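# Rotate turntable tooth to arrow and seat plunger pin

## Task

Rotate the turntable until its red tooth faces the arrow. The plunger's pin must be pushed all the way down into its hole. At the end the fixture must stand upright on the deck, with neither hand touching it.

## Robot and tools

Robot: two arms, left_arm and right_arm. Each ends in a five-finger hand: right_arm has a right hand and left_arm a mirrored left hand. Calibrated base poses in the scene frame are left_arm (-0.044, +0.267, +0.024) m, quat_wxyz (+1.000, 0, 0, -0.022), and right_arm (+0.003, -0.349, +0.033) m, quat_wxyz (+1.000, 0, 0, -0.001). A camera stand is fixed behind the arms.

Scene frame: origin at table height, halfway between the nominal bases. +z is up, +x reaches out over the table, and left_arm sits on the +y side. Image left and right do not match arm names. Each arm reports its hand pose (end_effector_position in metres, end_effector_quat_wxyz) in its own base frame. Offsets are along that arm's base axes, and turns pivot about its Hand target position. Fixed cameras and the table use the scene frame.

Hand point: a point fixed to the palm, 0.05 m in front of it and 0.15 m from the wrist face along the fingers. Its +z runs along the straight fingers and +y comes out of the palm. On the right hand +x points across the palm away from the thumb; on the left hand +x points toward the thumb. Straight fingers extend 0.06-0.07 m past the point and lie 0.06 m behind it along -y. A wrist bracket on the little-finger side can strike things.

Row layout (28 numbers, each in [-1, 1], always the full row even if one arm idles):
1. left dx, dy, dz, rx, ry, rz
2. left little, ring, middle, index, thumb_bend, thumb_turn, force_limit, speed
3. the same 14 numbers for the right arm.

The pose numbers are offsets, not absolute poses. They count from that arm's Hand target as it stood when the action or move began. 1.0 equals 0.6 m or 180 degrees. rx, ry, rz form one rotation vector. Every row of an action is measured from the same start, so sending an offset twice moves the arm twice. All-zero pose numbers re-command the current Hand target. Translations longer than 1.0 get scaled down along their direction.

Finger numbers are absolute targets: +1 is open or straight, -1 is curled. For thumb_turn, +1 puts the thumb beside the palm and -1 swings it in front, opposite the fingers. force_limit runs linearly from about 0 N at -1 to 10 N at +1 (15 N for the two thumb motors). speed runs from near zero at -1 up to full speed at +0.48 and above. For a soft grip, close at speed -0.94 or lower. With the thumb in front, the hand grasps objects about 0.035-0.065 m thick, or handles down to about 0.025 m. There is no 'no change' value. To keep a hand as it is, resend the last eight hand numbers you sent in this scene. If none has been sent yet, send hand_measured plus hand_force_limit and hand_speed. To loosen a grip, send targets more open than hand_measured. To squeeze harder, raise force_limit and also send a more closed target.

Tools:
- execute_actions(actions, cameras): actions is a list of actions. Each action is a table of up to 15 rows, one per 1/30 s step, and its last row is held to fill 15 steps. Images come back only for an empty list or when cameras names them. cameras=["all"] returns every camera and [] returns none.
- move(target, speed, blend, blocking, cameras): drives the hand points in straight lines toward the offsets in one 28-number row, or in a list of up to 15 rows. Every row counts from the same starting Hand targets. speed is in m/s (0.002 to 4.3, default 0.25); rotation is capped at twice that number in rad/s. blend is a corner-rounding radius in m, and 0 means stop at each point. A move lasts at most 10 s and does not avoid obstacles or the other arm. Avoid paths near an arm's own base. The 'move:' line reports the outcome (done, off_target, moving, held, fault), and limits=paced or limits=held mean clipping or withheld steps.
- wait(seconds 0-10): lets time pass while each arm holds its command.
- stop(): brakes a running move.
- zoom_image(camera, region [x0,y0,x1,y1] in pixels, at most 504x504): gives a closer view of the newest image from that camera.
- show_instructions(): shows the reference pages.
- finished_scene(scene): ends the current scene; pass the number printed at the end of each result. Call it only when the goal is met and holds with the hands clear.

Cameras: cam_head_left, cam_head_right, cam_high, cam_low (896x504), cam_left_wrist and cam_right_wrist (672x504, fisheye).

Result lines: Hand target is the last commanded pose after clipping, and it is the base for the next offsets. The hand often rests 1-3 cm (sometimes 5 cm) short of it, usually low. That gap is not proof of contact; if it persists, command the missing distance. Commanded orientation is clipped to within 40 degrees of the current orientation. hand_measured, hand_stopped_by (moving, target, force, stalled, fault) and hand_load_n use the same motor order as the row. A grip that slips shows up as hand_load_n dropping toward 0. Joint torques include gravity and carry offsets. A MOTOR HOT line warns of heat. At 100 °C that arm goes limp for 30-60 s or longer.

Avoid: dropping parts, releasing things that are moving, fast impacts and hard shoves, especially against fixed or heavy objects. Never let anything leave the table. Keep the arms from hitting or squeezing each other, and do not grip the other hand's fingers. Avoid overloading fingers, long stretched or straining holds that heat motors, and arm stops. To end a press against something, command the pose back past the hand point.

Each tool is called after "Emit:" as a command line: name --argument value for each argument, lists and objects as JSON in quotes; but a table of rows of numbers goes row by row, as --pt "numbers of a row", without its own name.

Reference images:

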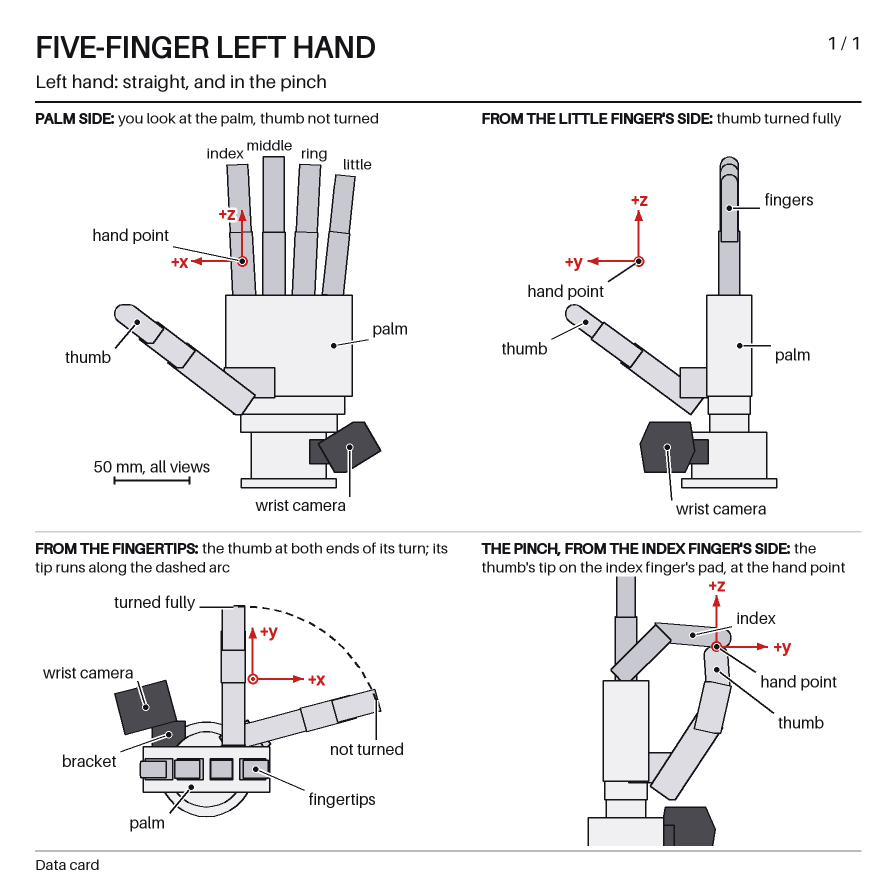

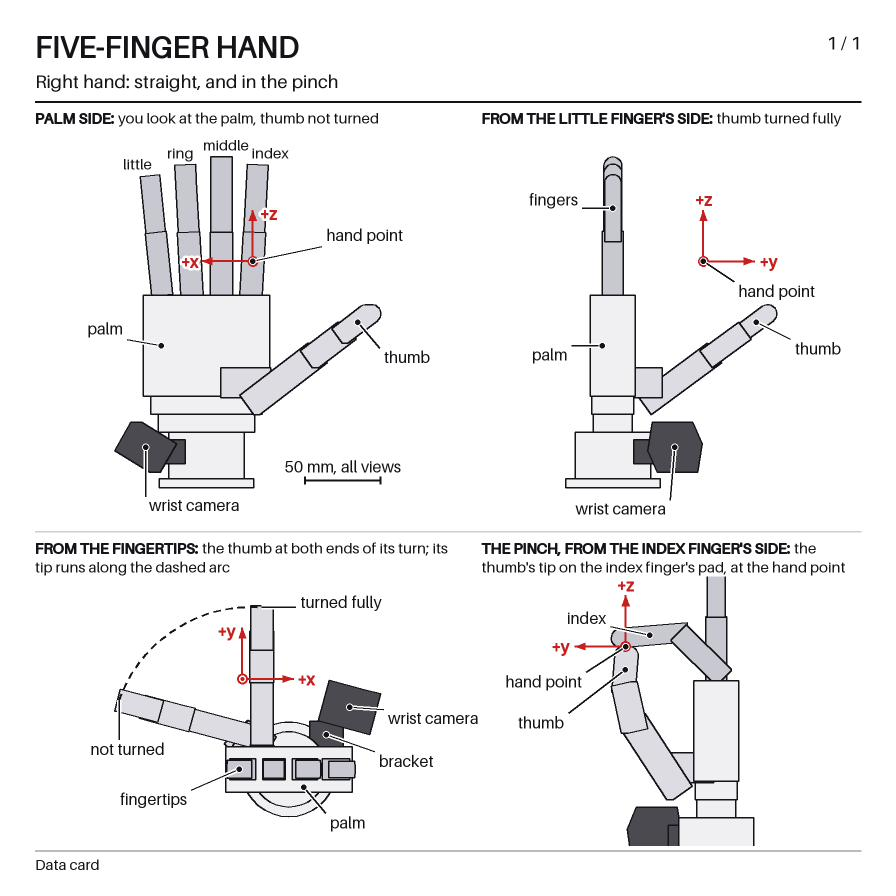

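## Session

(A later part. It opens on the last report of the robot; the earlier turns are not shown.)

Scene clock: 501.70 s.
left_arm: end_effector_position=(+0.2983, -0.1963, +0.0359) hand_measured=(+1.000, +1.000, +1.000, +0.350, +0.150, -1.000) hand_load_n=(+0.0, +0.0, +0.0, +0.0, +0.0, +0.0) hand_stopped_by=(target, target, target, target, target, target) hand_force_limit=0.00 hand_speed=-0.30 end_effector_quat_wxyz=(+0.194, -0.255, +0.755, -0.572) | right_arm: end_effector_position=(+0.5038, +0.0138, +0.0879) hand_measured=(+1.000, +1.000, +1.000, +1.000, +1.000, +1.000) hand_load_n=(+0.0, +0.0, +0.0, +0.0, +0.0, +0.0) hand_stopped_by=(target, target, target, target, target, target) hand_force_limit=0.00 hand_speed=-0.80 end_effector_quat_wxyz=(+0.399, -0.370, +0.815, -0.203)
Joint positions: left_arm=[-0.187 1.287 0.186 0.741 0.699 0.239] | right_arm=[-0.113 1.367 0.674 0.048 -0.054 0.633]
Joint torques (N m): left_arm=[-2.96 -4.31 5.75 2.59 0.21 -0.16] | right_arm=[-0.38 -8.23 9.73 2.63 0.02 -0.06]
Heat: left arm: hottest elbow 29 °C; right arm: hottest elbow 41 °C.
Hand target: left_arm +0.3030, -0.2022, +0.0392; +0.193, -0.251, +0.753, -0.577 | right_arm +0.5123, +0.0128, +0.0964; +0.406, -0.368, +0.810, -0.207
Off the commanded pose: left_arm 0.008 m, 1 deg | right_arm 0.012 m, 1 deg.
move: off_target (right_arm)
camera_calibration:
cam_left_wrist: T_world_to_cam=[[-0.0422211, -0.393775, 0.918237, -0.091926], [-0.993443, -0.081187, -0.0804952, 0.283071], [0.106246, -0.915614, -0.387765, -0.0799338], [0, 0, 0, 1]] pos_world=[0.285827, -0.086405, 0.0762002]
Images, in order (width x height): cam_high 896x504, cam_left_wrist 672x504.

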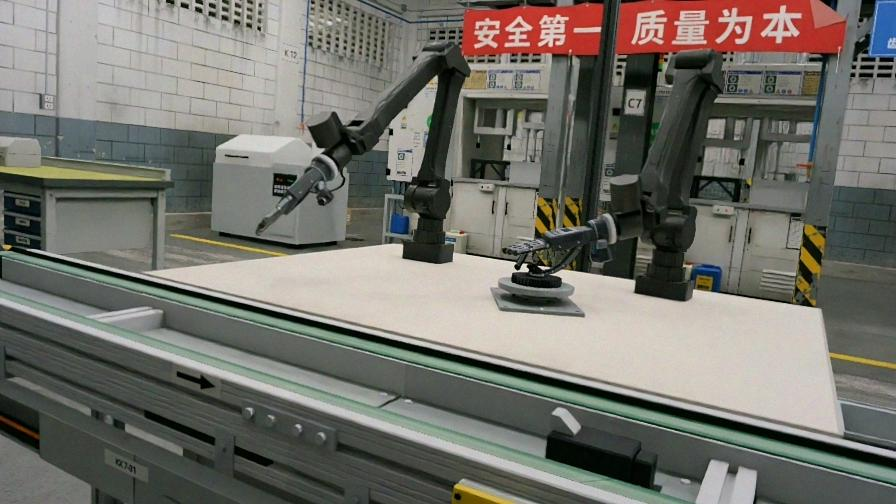

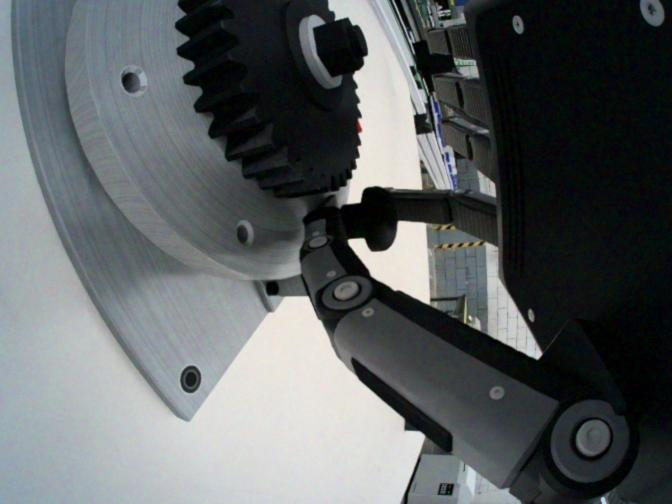

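Emit:
move --target '[0,0,0,0,0,0,1,1,1,-0.15,0.12,-1,-0.2,-0.8,0,0,0,0,0,0,1,1,1,1,1,1,0,-0.8]' --speed 0.06 --cameras '["cam_left_wrist","cam_high"]'

Emit:
zoom_image --camera "cam_high" --region '[510, 240, 570, 290]'

Emit:
zoom_image --camera "cam_left_wrist" --region '[200, 120, 420, 320]'

Scene clock: 513.23 s.
left_arm: end_effector_position=(+0.2982, -0.1976, +0.0360) hand_measured=(+1.000, +1.000, +1.000, +0.168, +0.120, -1.000) hand_load_n=(+0.0, -0.5, +0.0, +2.0, +0.0, +0.0) hand_stopped_by=(target, target, target, force, target, target) hand_force_limit=-0.20 hand_speed=-0.80 end_effector_quat_wxyz=(+0.194, -0.254, +0.755, -0.573) | right_arm: end_effector_position=(+0.5038, +0.0138, +0.0879) hand_measured=(+1.000, +1.000, +1.000, +1.000, +1.000, +1.000) hand_load_n=(+0.0, +0.0, +0.0, +0.0, +0.0, +0.0) hand_stopped_by=(target, target, target, target, target, target) hand_force_limit=0.00 hand_speed=-0.80 end_effector_quat_wxyz=(+0.399, -0.370, +0.815, -0.203)
Joint positions: left_arm=[-0.191 1.289 0.186 0.746 0.697 0.237] | right_arm=[-0.113 1.367 0.674 0.048 -0.054 0.633]
Joint torques (N m): left_arm=[-2.55 -4.48 5.76 2.48 0.32 -0.14] | right_arm=[-0.38 -8.29 9.73 2.65 0.02 -0.06]
Heat: left arm: hottest elbow 30 °C; right arm: hottest elbow 41 °C.
Hand target: left_arm +0.3031, -0.2022, +0.0392; +0.193, -0.251, +0.753, -0.577 | right_arm +0.5123, +0.0128, +0.0964; +0.406, -0.368, +0.810, -0.207
Off the commanded pose: left_arm 0.007 m, 1 deg | right_arm 0.012 m, 1 deg.
move: off_target (right_arm)
camera_calibration:
cam_left_wrist: T_world_to_cam=[[-0.0439912, -0.393143, 0.918424, -0.0918482], [-0.993463, -0.0797177, -0.0817096, 0.283202], [0.105338, -0.916015, -0.387066, -0.0808601], [0, 0, 0, 1]] pos_world=[0.285827, -0.0876023, 0.0761977]
Images, in order (width x height): cam_high 896x504, cam_left_wrist 672x504.

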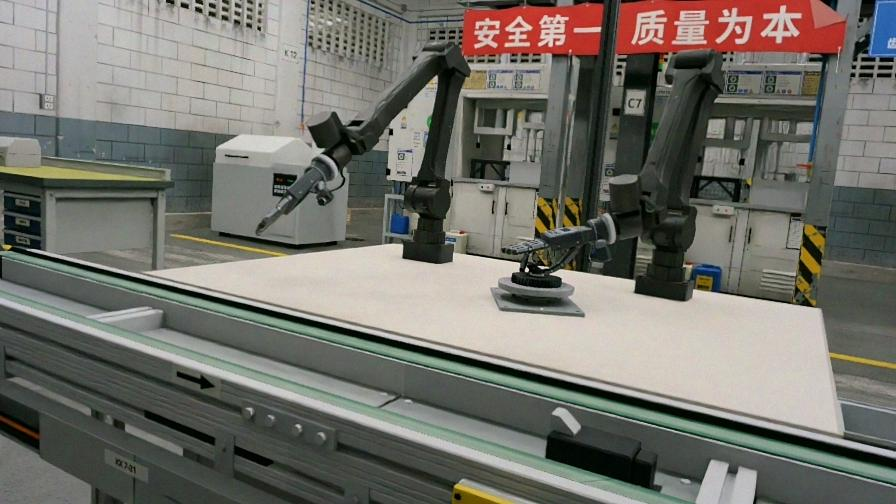

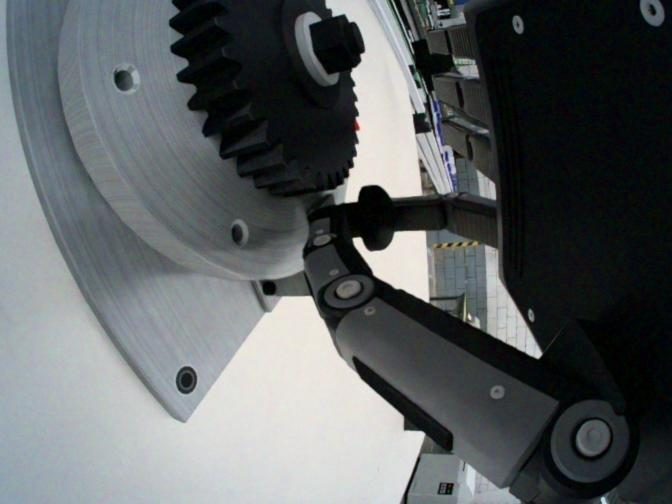

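Scaled by 8.400 from the camera's 896x504 image, which has a finer 1280x720 frame.

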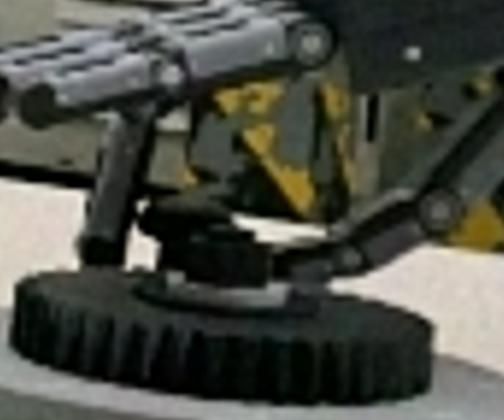

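Scaled by 2.291 from the camera's 672x504 image, which has a finer 960x720 frame.

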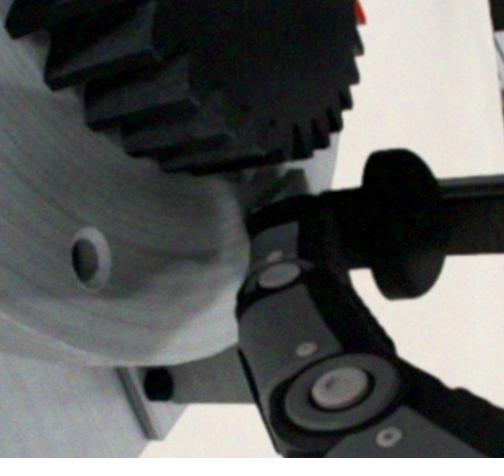

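Emit:
move --pt "0 0 0.013 0 0 0 1 1 1 0.12 0.12 -1 0 -0.8 0 0 0 0 0 0 1 1 1 1 1 1 0 -0.8" --pt "0 0 0.013 0 0 0 1 1 1 -0.1 -0.05 -1 0.1 -0.8 0 0 0 0 0 0 1 1 1 1 1 1 0 -0.8" --speed 0.06 --cameras '["cam_left_wrist","cam_high"]'

Emit:
zoom_image --camera "cam_high" --region '[510, 240, 570, 290]'

Emit:
zoom_image --camera "cam_left_wrist" --region '[200, 120, 420, 320]'

Scene clock: 526.67 s.
left_arm: end_effector_position=(+0.2895, -0.2035, +0.0390) hand_measured=(+1.000, +1.000, +1.000, -0.028, -0.024, -1.000) hand_load_n=(+0.0, +0.0, +0.0, +7.5, +8.0, +0.5) hand_stopped_by=(target, target, target, force, force, target) hand_force_limit=0.10 hand_speed=-0.80 end_effector_quat_wxyz=(+0.174, -0.256, +0.755, -0.578) | right_arm: end_effector_position=(+0.5038, +0.0138, +0.0879) hand_measured=(+1.000, +1.000, +1.000, +1.000, +1.000, +1.000) hand_load_n=(+0.0, +0.0, +0.0, +0.0, +0.0, +0.0) hand_stopped_by=(target, target, target, target, target, target) hand_force_limit=0.00 hand_speed=-0.80 end_effector_quat_wxyz=(+0.399, -0.370, +0.815, -0.203)
Joint positions: left_arm=[-0.204 1.263 0.186 0.709 0.714 0.213] | right_arm=[-0.113 1.367 0.674 0.048 -0.054 0.633]
Joint torques (N m): left_arm=[-1.44 -6.3 6.3 1.73 -0.44 0.11] | right_arm=[-0.38 -8.29 9.72 2.63 0.02 -0.06]
Heat: left arm: hottest elbow 30 °C; right arm: hottest elbow 41 °C.
Hand target: left_arm +0.3031, -0.2022, +0.0470; +0.193, -0.251, +0.753, -0.577 | right_arm +0.5123, +0.0128, +0.0964; +0.406, -0.368, +0.810, -0.207
Off the commanded pose: left_arm 0.016 m, 2 deg | right_arm 0.012 m, 1 deg.
move: off_target (left_arm, right_arm); target 2's new numbers were sent with left_arm's hand 0.015 m and 1 deg from that target
camera_calibration:
cam_left_wrist: T_world_to_cam=[[-0.023667, -0.376379, 0.926164, -0.100088], [-0.99699, -0.0595337, -0.0496704, 0.278172], [0.0738328, -0.924551, -0.373837, -0.0772792], [0, 0, 0, 1]] pos_world=[0.280671, -0.0925589, 0.0776249]
Images, in order (width x height): cam_high 896x504, cam_left_wrist 672x504.

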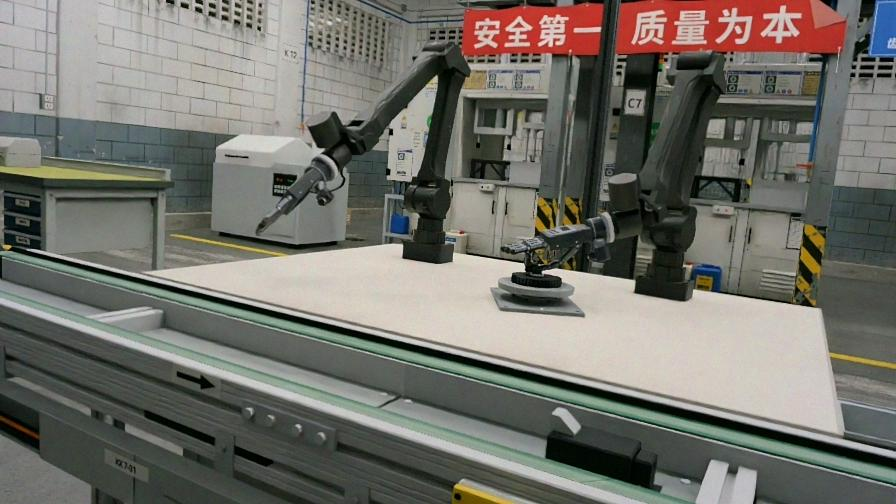

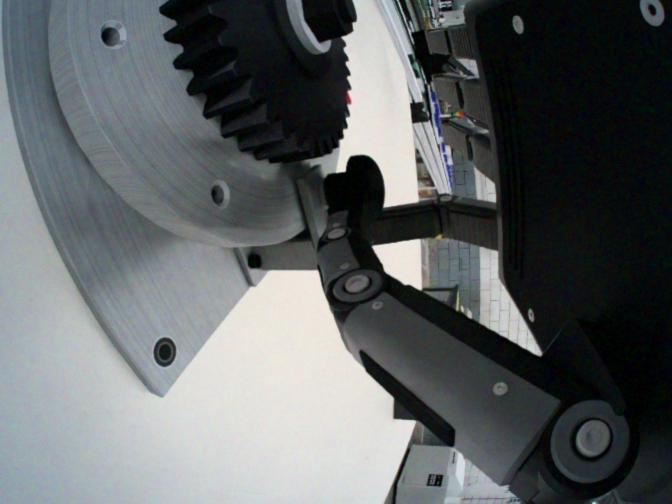

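Scaled by 8.400 from the camera's 896x504 image, which has a finer 1280x720 frame.

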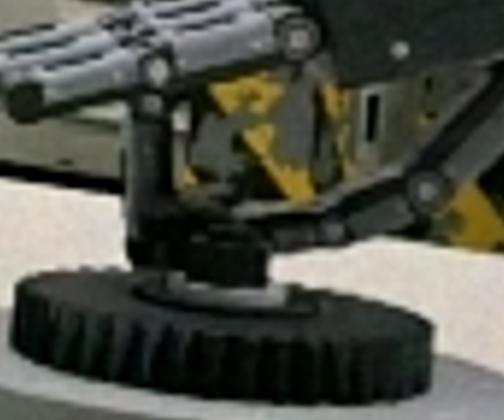

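Scaled by 2.291 from the camera's 672x504 image, which has a finer 960x720 frame.

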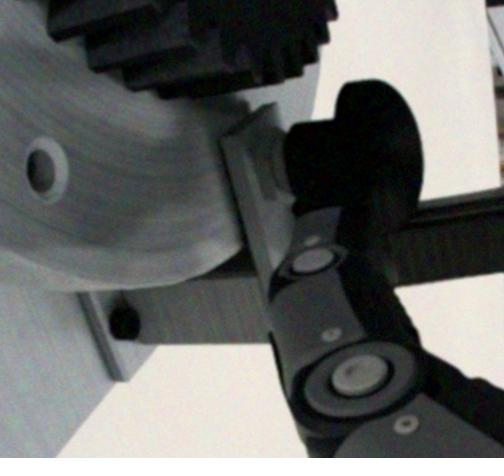

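Emit:
move --pt "0 0 0 0 0 0 1 1 0.45 0.45 0.1 -1 0 0 0 0 0 0 0 0 1 1 1 1 1 1 0 -0.8" --pt "-0.0097 0.0043 0.027 0 0 0 1 1 0.45 0.45 0.1 -1 0 0 0 0 0 0 0 0 1 1 1 1 1 1 0 -0.8" --pt "-0.0097 0.0043 -0.016 0 0 0 1 1 0.45 0.45 0.1 -1 0 0 0 0 0 0 0 0 1 1 1 1 1 1 0 -0.8" --speed 0.08 --cameras '["cam_left_wrist","cam_high"]'

Emit:
zoom_image --camera "cam_high" --region '[510, 240, 570, 290]'

Emit:
zoom_image --camera "cam_left_wrist" --region '[200, 120, 420, 320]'

Scene clock: 575.57 s.
left_arm: end_effector_position=(+0.2958, -0.2023, +0.0400) hand_measured=(+1.000, +1.000, +0.450, +0.450, +0.100, -1.000) hand_load_n=(+0.0, +0.0, +0.0, +0.0, +0.0, +0.0) hand_stopped_by=(target, target, target, target, target, target) hand_force_limit=0.00 hand_speed=0.00 end_effector_quat_wxyz=(+0.189, -0.250, +0.753, -0.578) | right_arm: end_effector_position=(+0.5038, +0.0138, +0.0879) hand_measured=(+1.000, +1.000, +1.000, +1.000, +1.000, +1.000) hand_load_n=(+0.5, +0.0, +0.0, -0.5, +0.0, +0.0) hand_stopped_by=(target, target, target, target, target, target) hand_force_limit=0.00 hand_speed=-0.80 end_effector_quat_wxyz=(+0.399, -0.370, +0.815, -0.203)
Joint positions: left_arm=[-0.204 1.278 0.186 0.748 0.7 0.223] | right_arm=[-0.113 1.367 0.674 0.048 -0.054 0.633]
Joint torques (N m): left_arm=[-0.91 -4.25 4.64 2.63 0.42 0.03] | right_arm=[-0.38 -8.29 9.73 2.63 0.02 -0.06]
Heat: left arm: hottest elbow 31 °C; right arm: hottest elbow 41 °C.
Hand target: left_arm +0.2972, -0.1996, +0.0374; +0.193, -0.251, +0.753, -0.577 | right_arm +0.5123, +0.0128, +0.0964; +0.406, -0.368, +0.810, -0.207
Off the commanded pose: left_arm 0.004 m, 0 deg | right_arm 0.012 m, 1 deg.
move: off_target (right_arm)
camera_calibration:
cam_left_wrist: T_world_to_cam=[[-0.0491913, -0.382163, 0.922785, -0.0939584], [-0.99425, -0.0692495, -0.08168, 0.283098], [0.0951174, -0.921497, -0.376559, -0.0819044], [0, 0, 0, 1]] pos_world=[0.284638, -0.0917777, 0.078985]
Images, in order (width x height): cam_high 896x504, cam_left_wrist 672x504.

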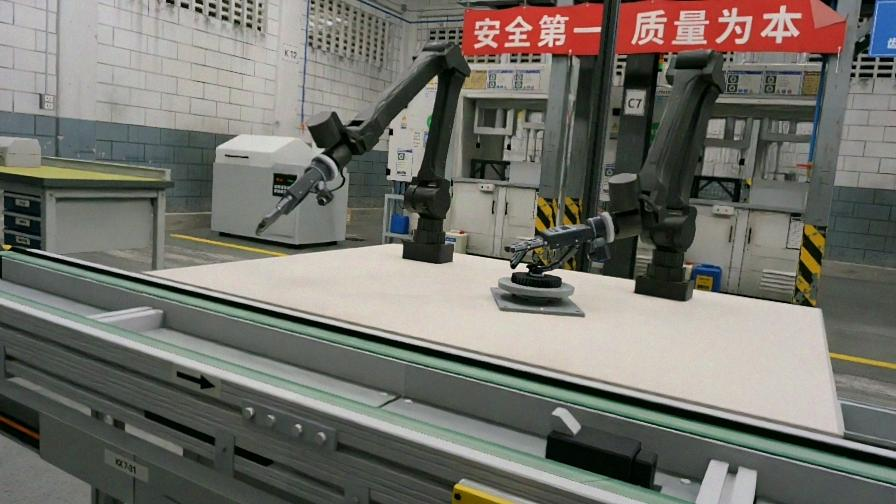

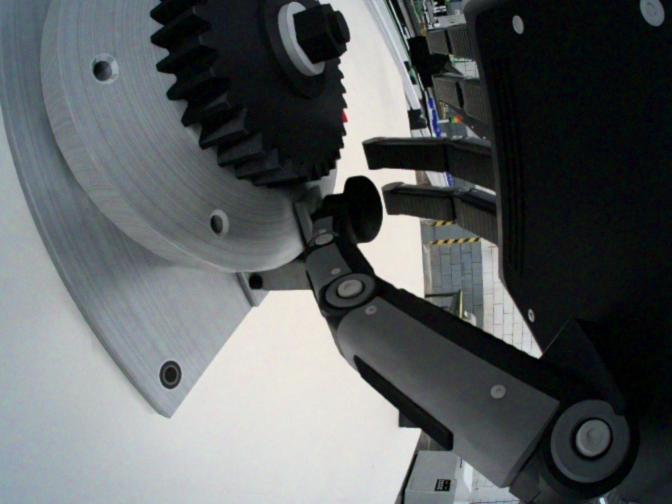

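Scaled by 8.400 from the camera's 896x504 image, which has a finer 1280x720 frame.

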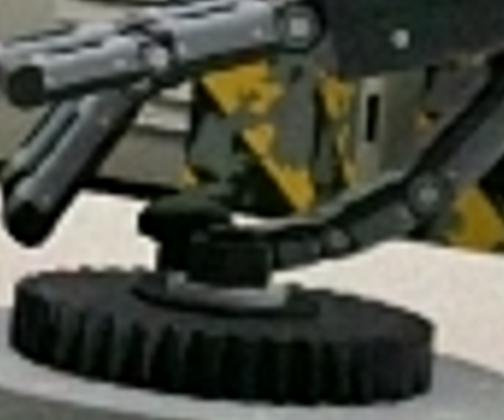

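Scaled by 2.291 from the camera's 672x504 image, which has a finer 960x720 frame.

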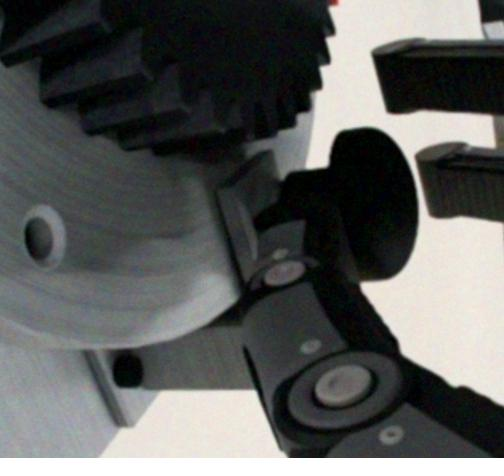

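Emit:
wait --seconds 0 --cameras '["cam_head_left","cam_head_right","cam_low"]'

Emit:
zoom_image --camera "cam_head_left" --region '[420, 310, 480, 370]'

Emit:
zoom_image --camera "cam_head_right" --region '[410, 310, 470, 370]'

Scene clock: 593.23 s.
left_arm: end_effector_position=(+0.2958, -0.2023, +0.0400) hand_measured=(+1.000, +1.000, +0.450, +0.450, +0.100, -1.000) hand_load_n=(+0.0, +0.0, +0.0, +0.0, +0.5, +0.0) hand_stopped_by=(target, target, target, target, target, target) hand_force_limit=0.00 hand_speed=0.00 end_effector_quat_wxyz=(+0.189, -0.250, +0.753, -0.578) | right_arm: end_effector_position=(+0.5038, +0.0138, +0.0879) hand_measured=(+1.000, +1.000, +1.000, +1.000, +1.000, +1.000) hand_load_n=(+0.0, +0.5, +0.0, +0.0, +0.0, -0.5) hand_stopped_by=(target, target, target, target, target, target) hand_force_limit=0.00 hand_speed=-0.80 end_effector_quat_wxyz=(+0.399, -0.370, +0.815, -0.203)
Joint positions: left_arm=[-0.204 1.278 0.186 0.748 0.7 0.223] | right_arm=[-0.113 1.367 0.674 0.048 -0.054 0.633]
Joint torques (N m): left_arm=[-0.91 -4.19 4.66 2.67 0.42 0.04] | right_arm=[-0.38 -8.29 9.73 2.63 0.02 -0.06]
Heat: left arm: hottest elbow 31 °C; right arm: hottest elbow 41 °C.
Hand target: left_arm +0.2972, -0.1996, +0.0374; +0.193, -0.251, +0.753, -0.577 | right_arm +0.5123, +0.0128, +0.0964; +0.406, -0.368, +0.810, -0.207
Off the commanded pose: left_arm 0.004 m, 0 deg | right_arm 0.012 m, 1 deg.
Images, in order (width x height): cam_head_left 896x504, cam_head_right 896x504, cam_low 896x504.

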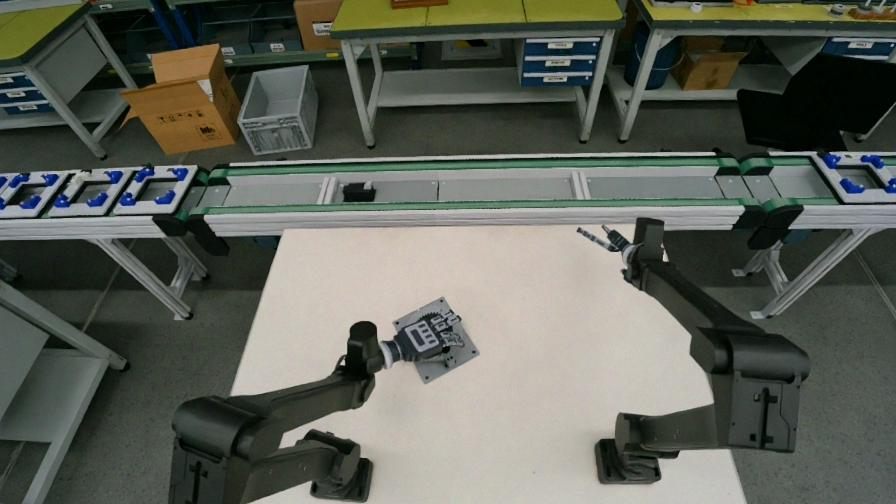

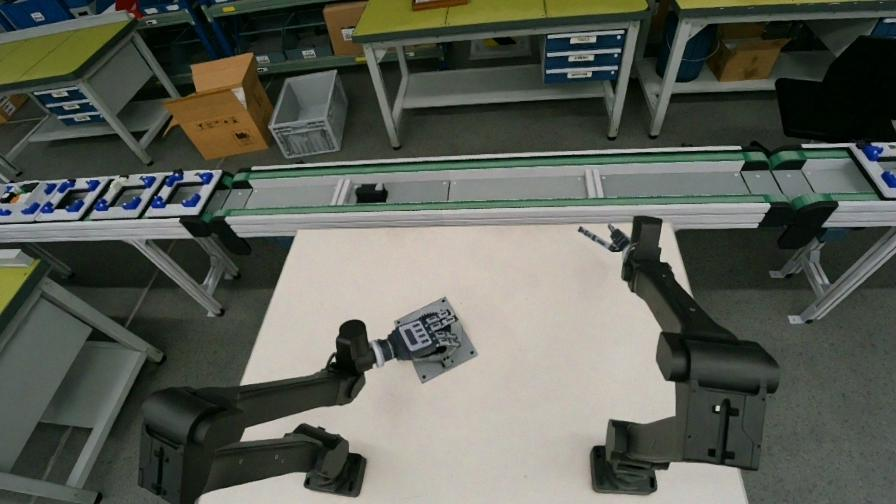

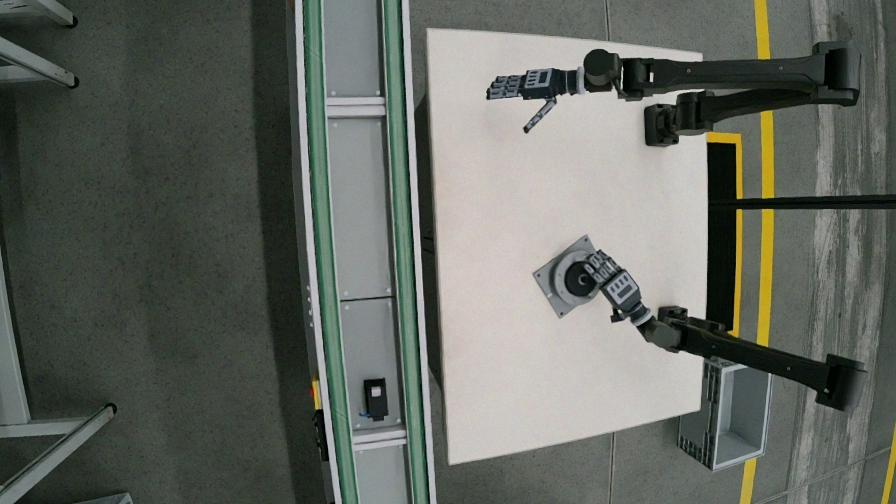

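Scaled by 8.400 from the camera's 896x504 image, which has a finer 1280x720 frame.

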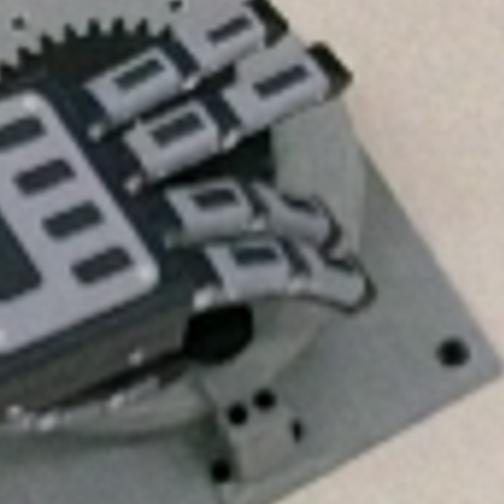

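Scaled by 8.400 from the camera's 896x504 image, which has a finer 1280x720 frame.

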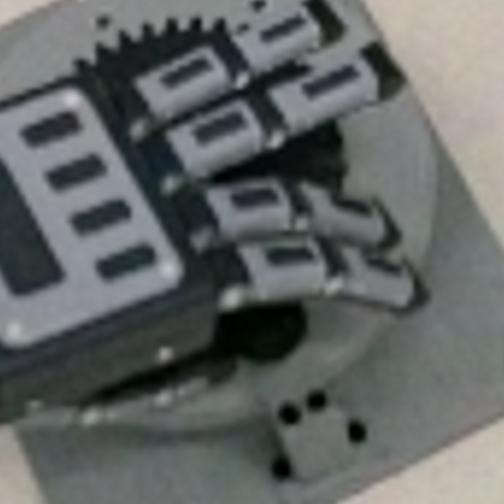

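Emit:
move --target '[0,0,0.003,0,0,0,1,1,-0.1,-0.1,-0.05,-1,0,-0.8,0,0,0,0,0,0,1,1,1,1,1,1,0,-0.8]' --speed 0.06 --cameras '["cam_left_wrist","cam_high"]'

Emit:
zoom_image --camera "cam_high" --region '[510, 240, 570, 290]'

Emit:
zoom_image --camera "cam_left_wrist" --region '[200, 120, 420, 320]'

Scene clock: 605.93 s.
left_arm: end_effector_position=(+0.2938, -0.2014, +0.0366) hand_measured=(+1.000, +1.000, +0.176, +0.138, -0.034, -1.000) hand_load_n=(+0.0, +0.0, +3.5, +6.0, +9.0, +0.0) hand_stopped_by=(target, target, force, force, force, target) hand_force_limit=0.00 hand_speed=-0.80 end_effector_quat_wxyz=(+0.187, -0.253, +0.755, -0.576) | right_arm: end_effector_position=(+0.5038, +0.0138, +0.0879) hand_measured=(+1.000, +1.000, +1.000, +1.000, +1.000, +1.000) hand_load_n=(+0.0, +0.0, +0.0, +0.0, +0.0, +0.0) hand_stopped_by=(target, target, target, target, target, target) hand_force_limit=0.00 hand_speed=-0.80 end_effector_quat_wxyz=(+0.399, -0.370, +0.815, -0.203)
Joint positions: left_arm=[-0.204 1.283 0.182 0.746 0.697 0.226] | right_arm=[-0.113 1.367 0.674 0.048 -0.054 0.633]
Joint torques (N m): left_arm=[-0.91 -5.66 4.93 2.25 0.54 0] | right_arm=[-0.38 -8.29 9.72 2.65 0.02 -0.06]
Heat: left arm: hottest elbow 30 °C; right arm: hottest elbow 41 °C.
Hand target: left_arm +0.2973, -0.1996, +0.0392; +0.193, -0.251, +0.753, -0.577 | right_arm +0.5123, +0.0128, +0.0964; +0.406, -0.368, +0.810, -0.207
Off the commanded pose: left_arm 0.005 m, 1 deg | right_arm 0.012 m, 1 deg.
move: off_target (right_arm)
camera_calibration:
cam_left_wrist: T_world_to_cam=[[-0.0409785, -0.386475, 0.921389, -0.0937837], [-0.994761, -0.0706549, -0.0738777, 0.280562], [0.0936525, -0.91959, -0.381555, -0.0810813], [0, 0, 0, 1]] pos_world=[0.282842, -0.0909834, 0.0762016]
Images, in order (width x height): cam_high 896x504, cam_left_wrist 672x504.

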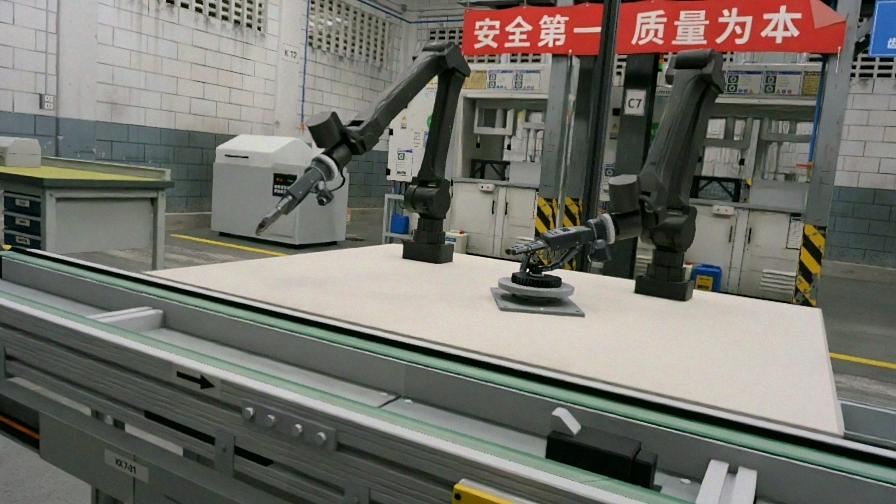

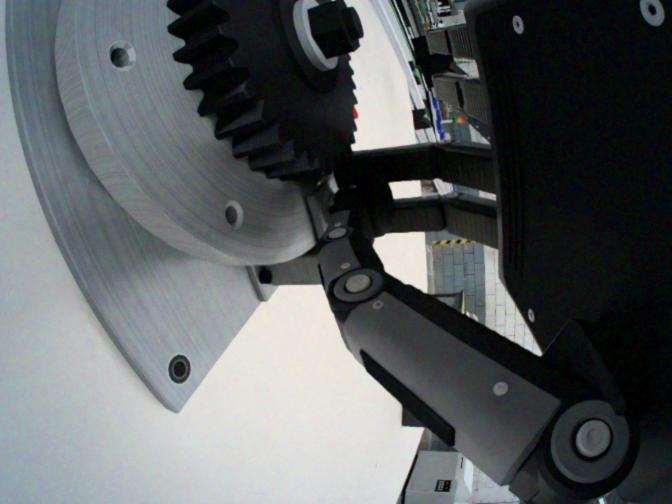

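Scaled by 8.400 from the camera's 896x504 image, which has a finer 1280x720 frame.

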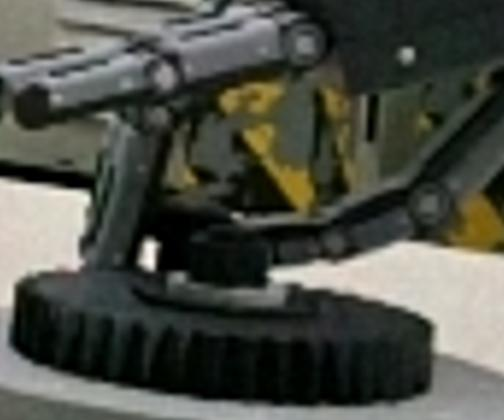

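Scaled by 2.291 from the camera's 672x504 image, which has a finer 960x720 frame.

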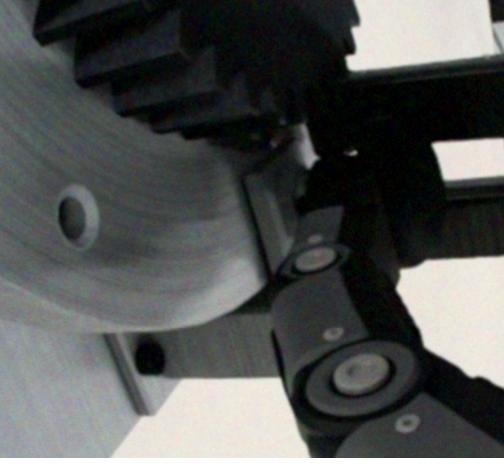

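Emit:
move --target '[0,0,0.025,0,0,0,1,1,-0.1,-0.1,-0.05,-1,0,-0.8,0,0,0,0,0,0,1,1,1,1,1,1,0,-0.8]' --speed 0.04 --cameras '["cam_left_wrist","cam_high"]'

Emit:
zoom_image --camera "cam_high" --region '[490, 240, 590, 320]'

Emit:
zoom_image --camera "cam_left_wrist" --region '[200, 120, 420, 320]'

Scene clock: 616.27 s.
left_arm: end_effector_position=(+0.2890, -0.1979, +0.0373) hand_measured=(+1.000, +1.000, +0.176, +0.140, -0.034, -1.000) hand_load_n=(+0.0, +0.0, +6.0, +7.0, +9.5, -1.0) hand_stopped_by=(target, target, force, force, force, target) hand_force_limit=0.00 hand_speed=-0.80 end_effector_quat_wxyz=(+0.183, -0.261, +0.761, -0.565) | right_arm: end_effector_position=(+0.5038, +0.0138, +0.0879) hand_measured=(+1.000, +1.000, +1.000, +1.000, +1.000, +1.000) hand_load_n=(+0.0, +0.0, +0.0, +0.0, +0.0, +0.0) hand_stopped_by=(target, target, target, target, target, target) hand_force_limit=0.00 hand_speed=-0.80 end_effector_quat_wxyz=(+0.399, -0.370, +0.815, -0.203)
Joint positions: left_arm=[-0.204 1.224 0.182 0.652 0.684 0.237] | right_arm=[-0.113 1.367 0.674 0.048 -0.054 0.633]
Joint torques (N m): left_arm=[-1.03 -8.06 6.22 1.84 1.15 -0.14] | right_arm=[-0.38 -8.29 9.72 2.65 0.02 -0.06]
Heat: left arm: hottest elbow 30 °C; right arm: hottest elbow 41 °C.
Hand target: left_arm +0.2972, -0.1996, +0.0541; +0.193, -0.251, +0.753, -0.577 | right_arm +0.5123, +0.0128, +0.0964; +0.406, -0.368, +0.810, -0.207
Off the commanded pose: left_arm 0.019 m, 2 deg | right_arm 0.012 m, 1 deg.
move: off_target (left_arm, right_arm)
camera_calibration:
cam_left_wrist: T_world_to_cam=[[-0.0154254, -0.403498, 0.91485, -0.1038], [-0.995568, -0.0786952, -0.0514952, 0.273837], [0.0927726, -0.91159, -0.400496, -0.0746789], [0, 0, 0, 1]] pos_world=[0.27795, -0.0884102, 0.0791546]
Images, in order (width x height): cam_high 896x504, cam_left_wrist 672x504.

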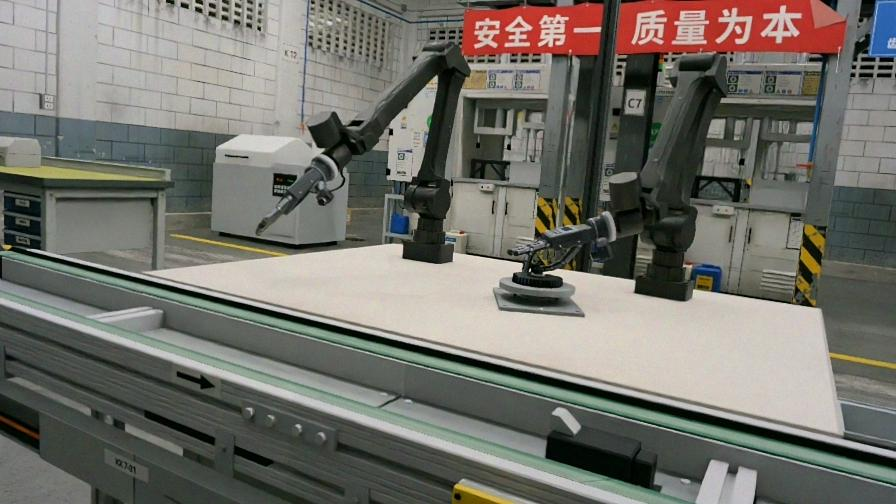

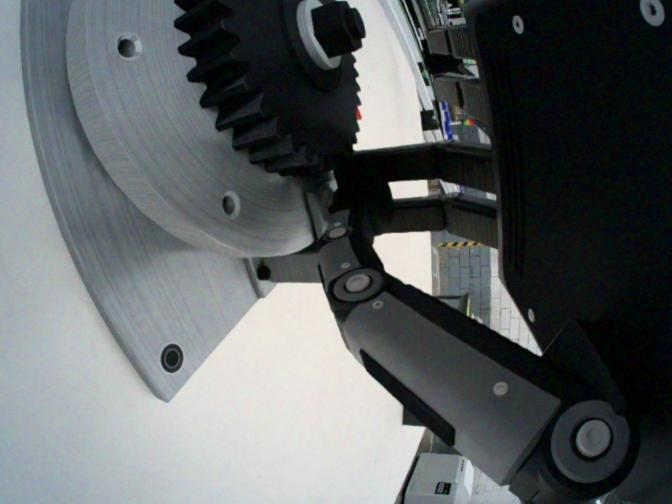

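Scaled by 5.040 from the camera's 896x504 image, which has a finer 1280x720 frame.

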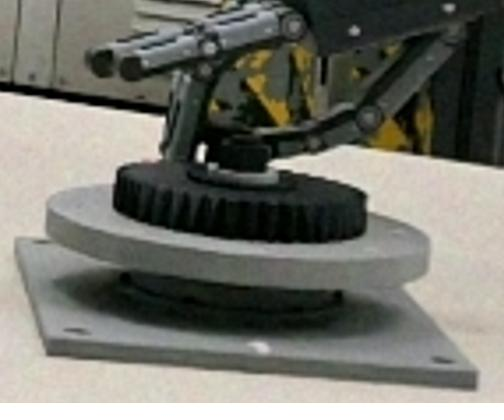

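Scaled by 2.291 from the camera's 672x504 image, which has a finer 960x720 frame.

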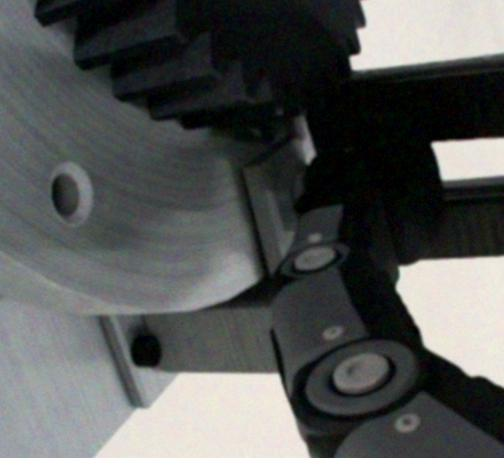

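Emit:
move --target '[0,0,0.03,0,0,0,1,1,-0.1,-0.1,-0.05,-1,0,-0.8,0,0,0,0,0,0,1,1,1,1,1,1,0,-0.8]' --speed 0.04 --cameras '["cam_left_wrist","cam_high","cam_head_left"]'

Emit:
zoom_image --camera "cam_high" --region '[490, 240, 590, 320]'

Emit:
zoom_image --camera "cam_left_wrist" --region '[200, 120, 420, 320]'

Scene clock: 628.53 s.
left_arm: end_effector_position=(+0.2810, -0.1937, +0.0402) hand_measured=(+1.000, +1.000, +0.178, +0.140, -0.034, -1.000) hand_load_n=(+0.0, +0.0, +7.5, +4.5, +8.5, -2.0) hand_stopped_by=(target, target, force, force, force, target) hand_force_limit=0.00 hand_speed=-0.80 end_effector_quat_wxyz=(+0.177, -0.271, +0.768, -0.552) | right_arm: end_effector_position=(+0.5038, +0.0138, +0.0879) hand_measured=(+1.000, +1.000, +1.000, +1.000, +1.000, +1.000) hand_load_n=(+0.0, +0.0, +0.0, +0.0, +0.0, +0.0) hand_stopped_by=(target, target, target, target, target, target) hand_force_limit=0.00 hand_speed=-0.80 end_effector_quat_wxyz=(+0.399, -0.370, +0.815, -0.203)
Joint positions: left_arm=[-0.204 1.137 0.182 0.524 0.671 0.25] | right_arm=[-0.113 1.367 0.674 0.048 -0.054 0.633]
Joint torques (N m): left_arm=[-1.08 -8.35 8.05 2.24 1.76 -0.27] | right_arm=[-0.38 -8.29 9.73 2.65 0.02 -0.06]
Heat: left arm: hottest elbow 30 °C; right arm: hottest elbow 41 °C.
Hand target: left_arm +0.2972, -0.1997, +0.0723; +0.193, -0.251, +0.753, -0.577 | right_arm +0.5123, +0.0128, +0.0964; +0.406, -0.368, +0.810, -0.207
Off the commanded pose: left_arm 0.036 m, 4 deg | right_arm 0.012 m, 1 deg.
move: off_target (left_arm, right_arm)
camera_calibration:
cam_left_wrist: T_world_to_cam=[[0.0142585, -0.422179, 0.906401, -0.116495], [-0.996009, -0.0858719, -0.0243289, 0.264034], [0.0881055, -0.902436, -0.421718, -0.0649678], [0, 0, 0, 1]] pos_world=[0.270365, -0.0851378, 0.0846164]
Images, in order (width x height): cam_head_left 896x504, cam_high 896x504, cam_left_wrist 672x504.

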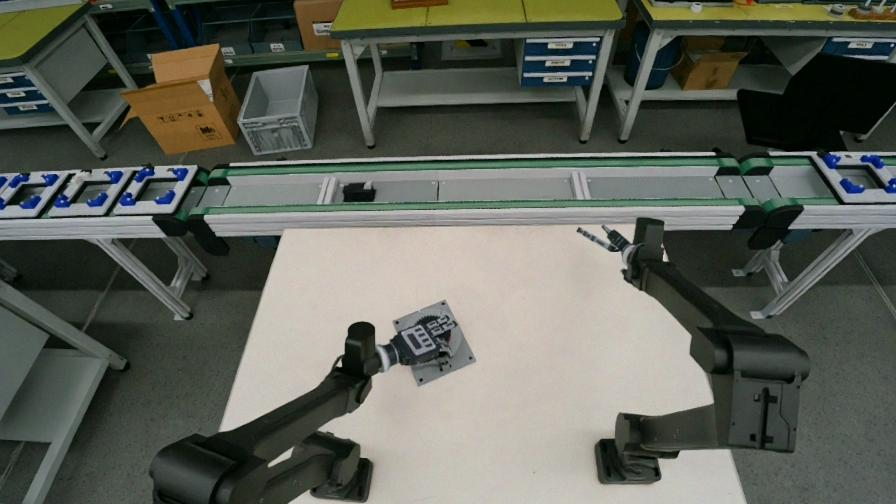

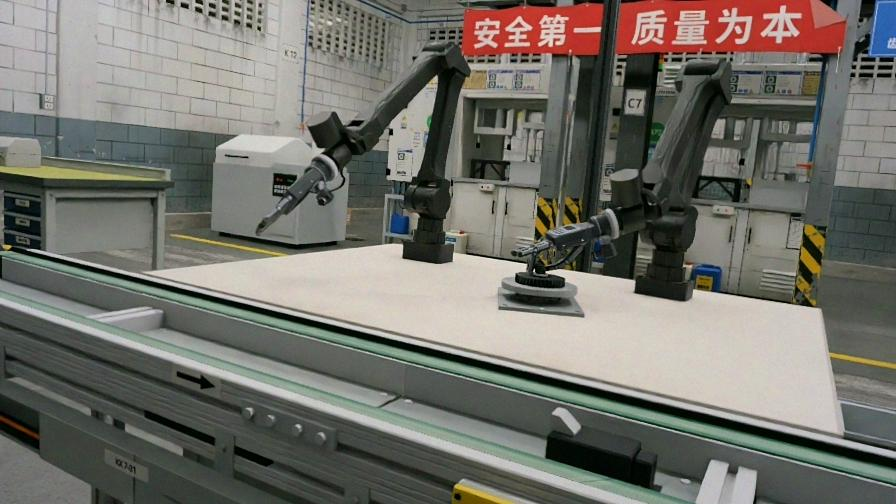

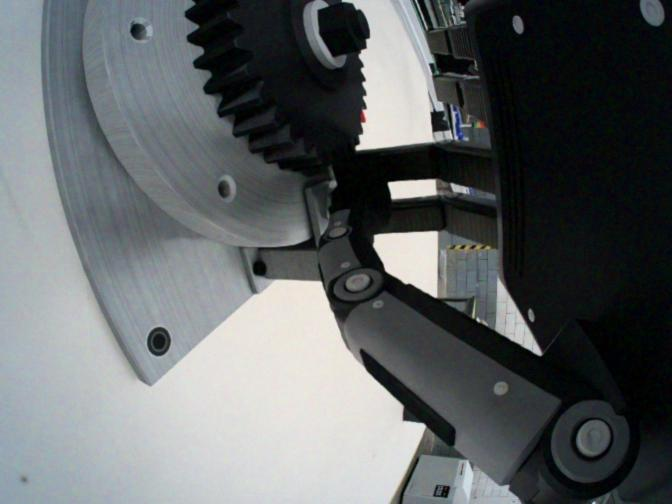

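Scaled by 5.040 from the camera's 896x504 image, which has a finer 1280x720 frame.

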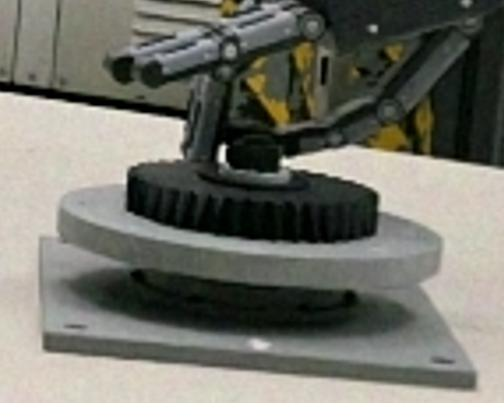

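Scaled by 2.291 from the camera's 672x504 image, which has a finer 960x720 frame.

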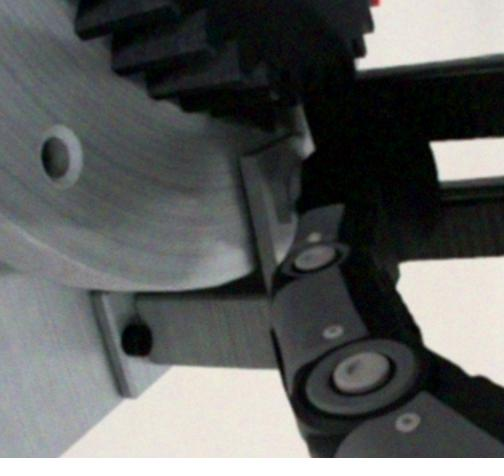

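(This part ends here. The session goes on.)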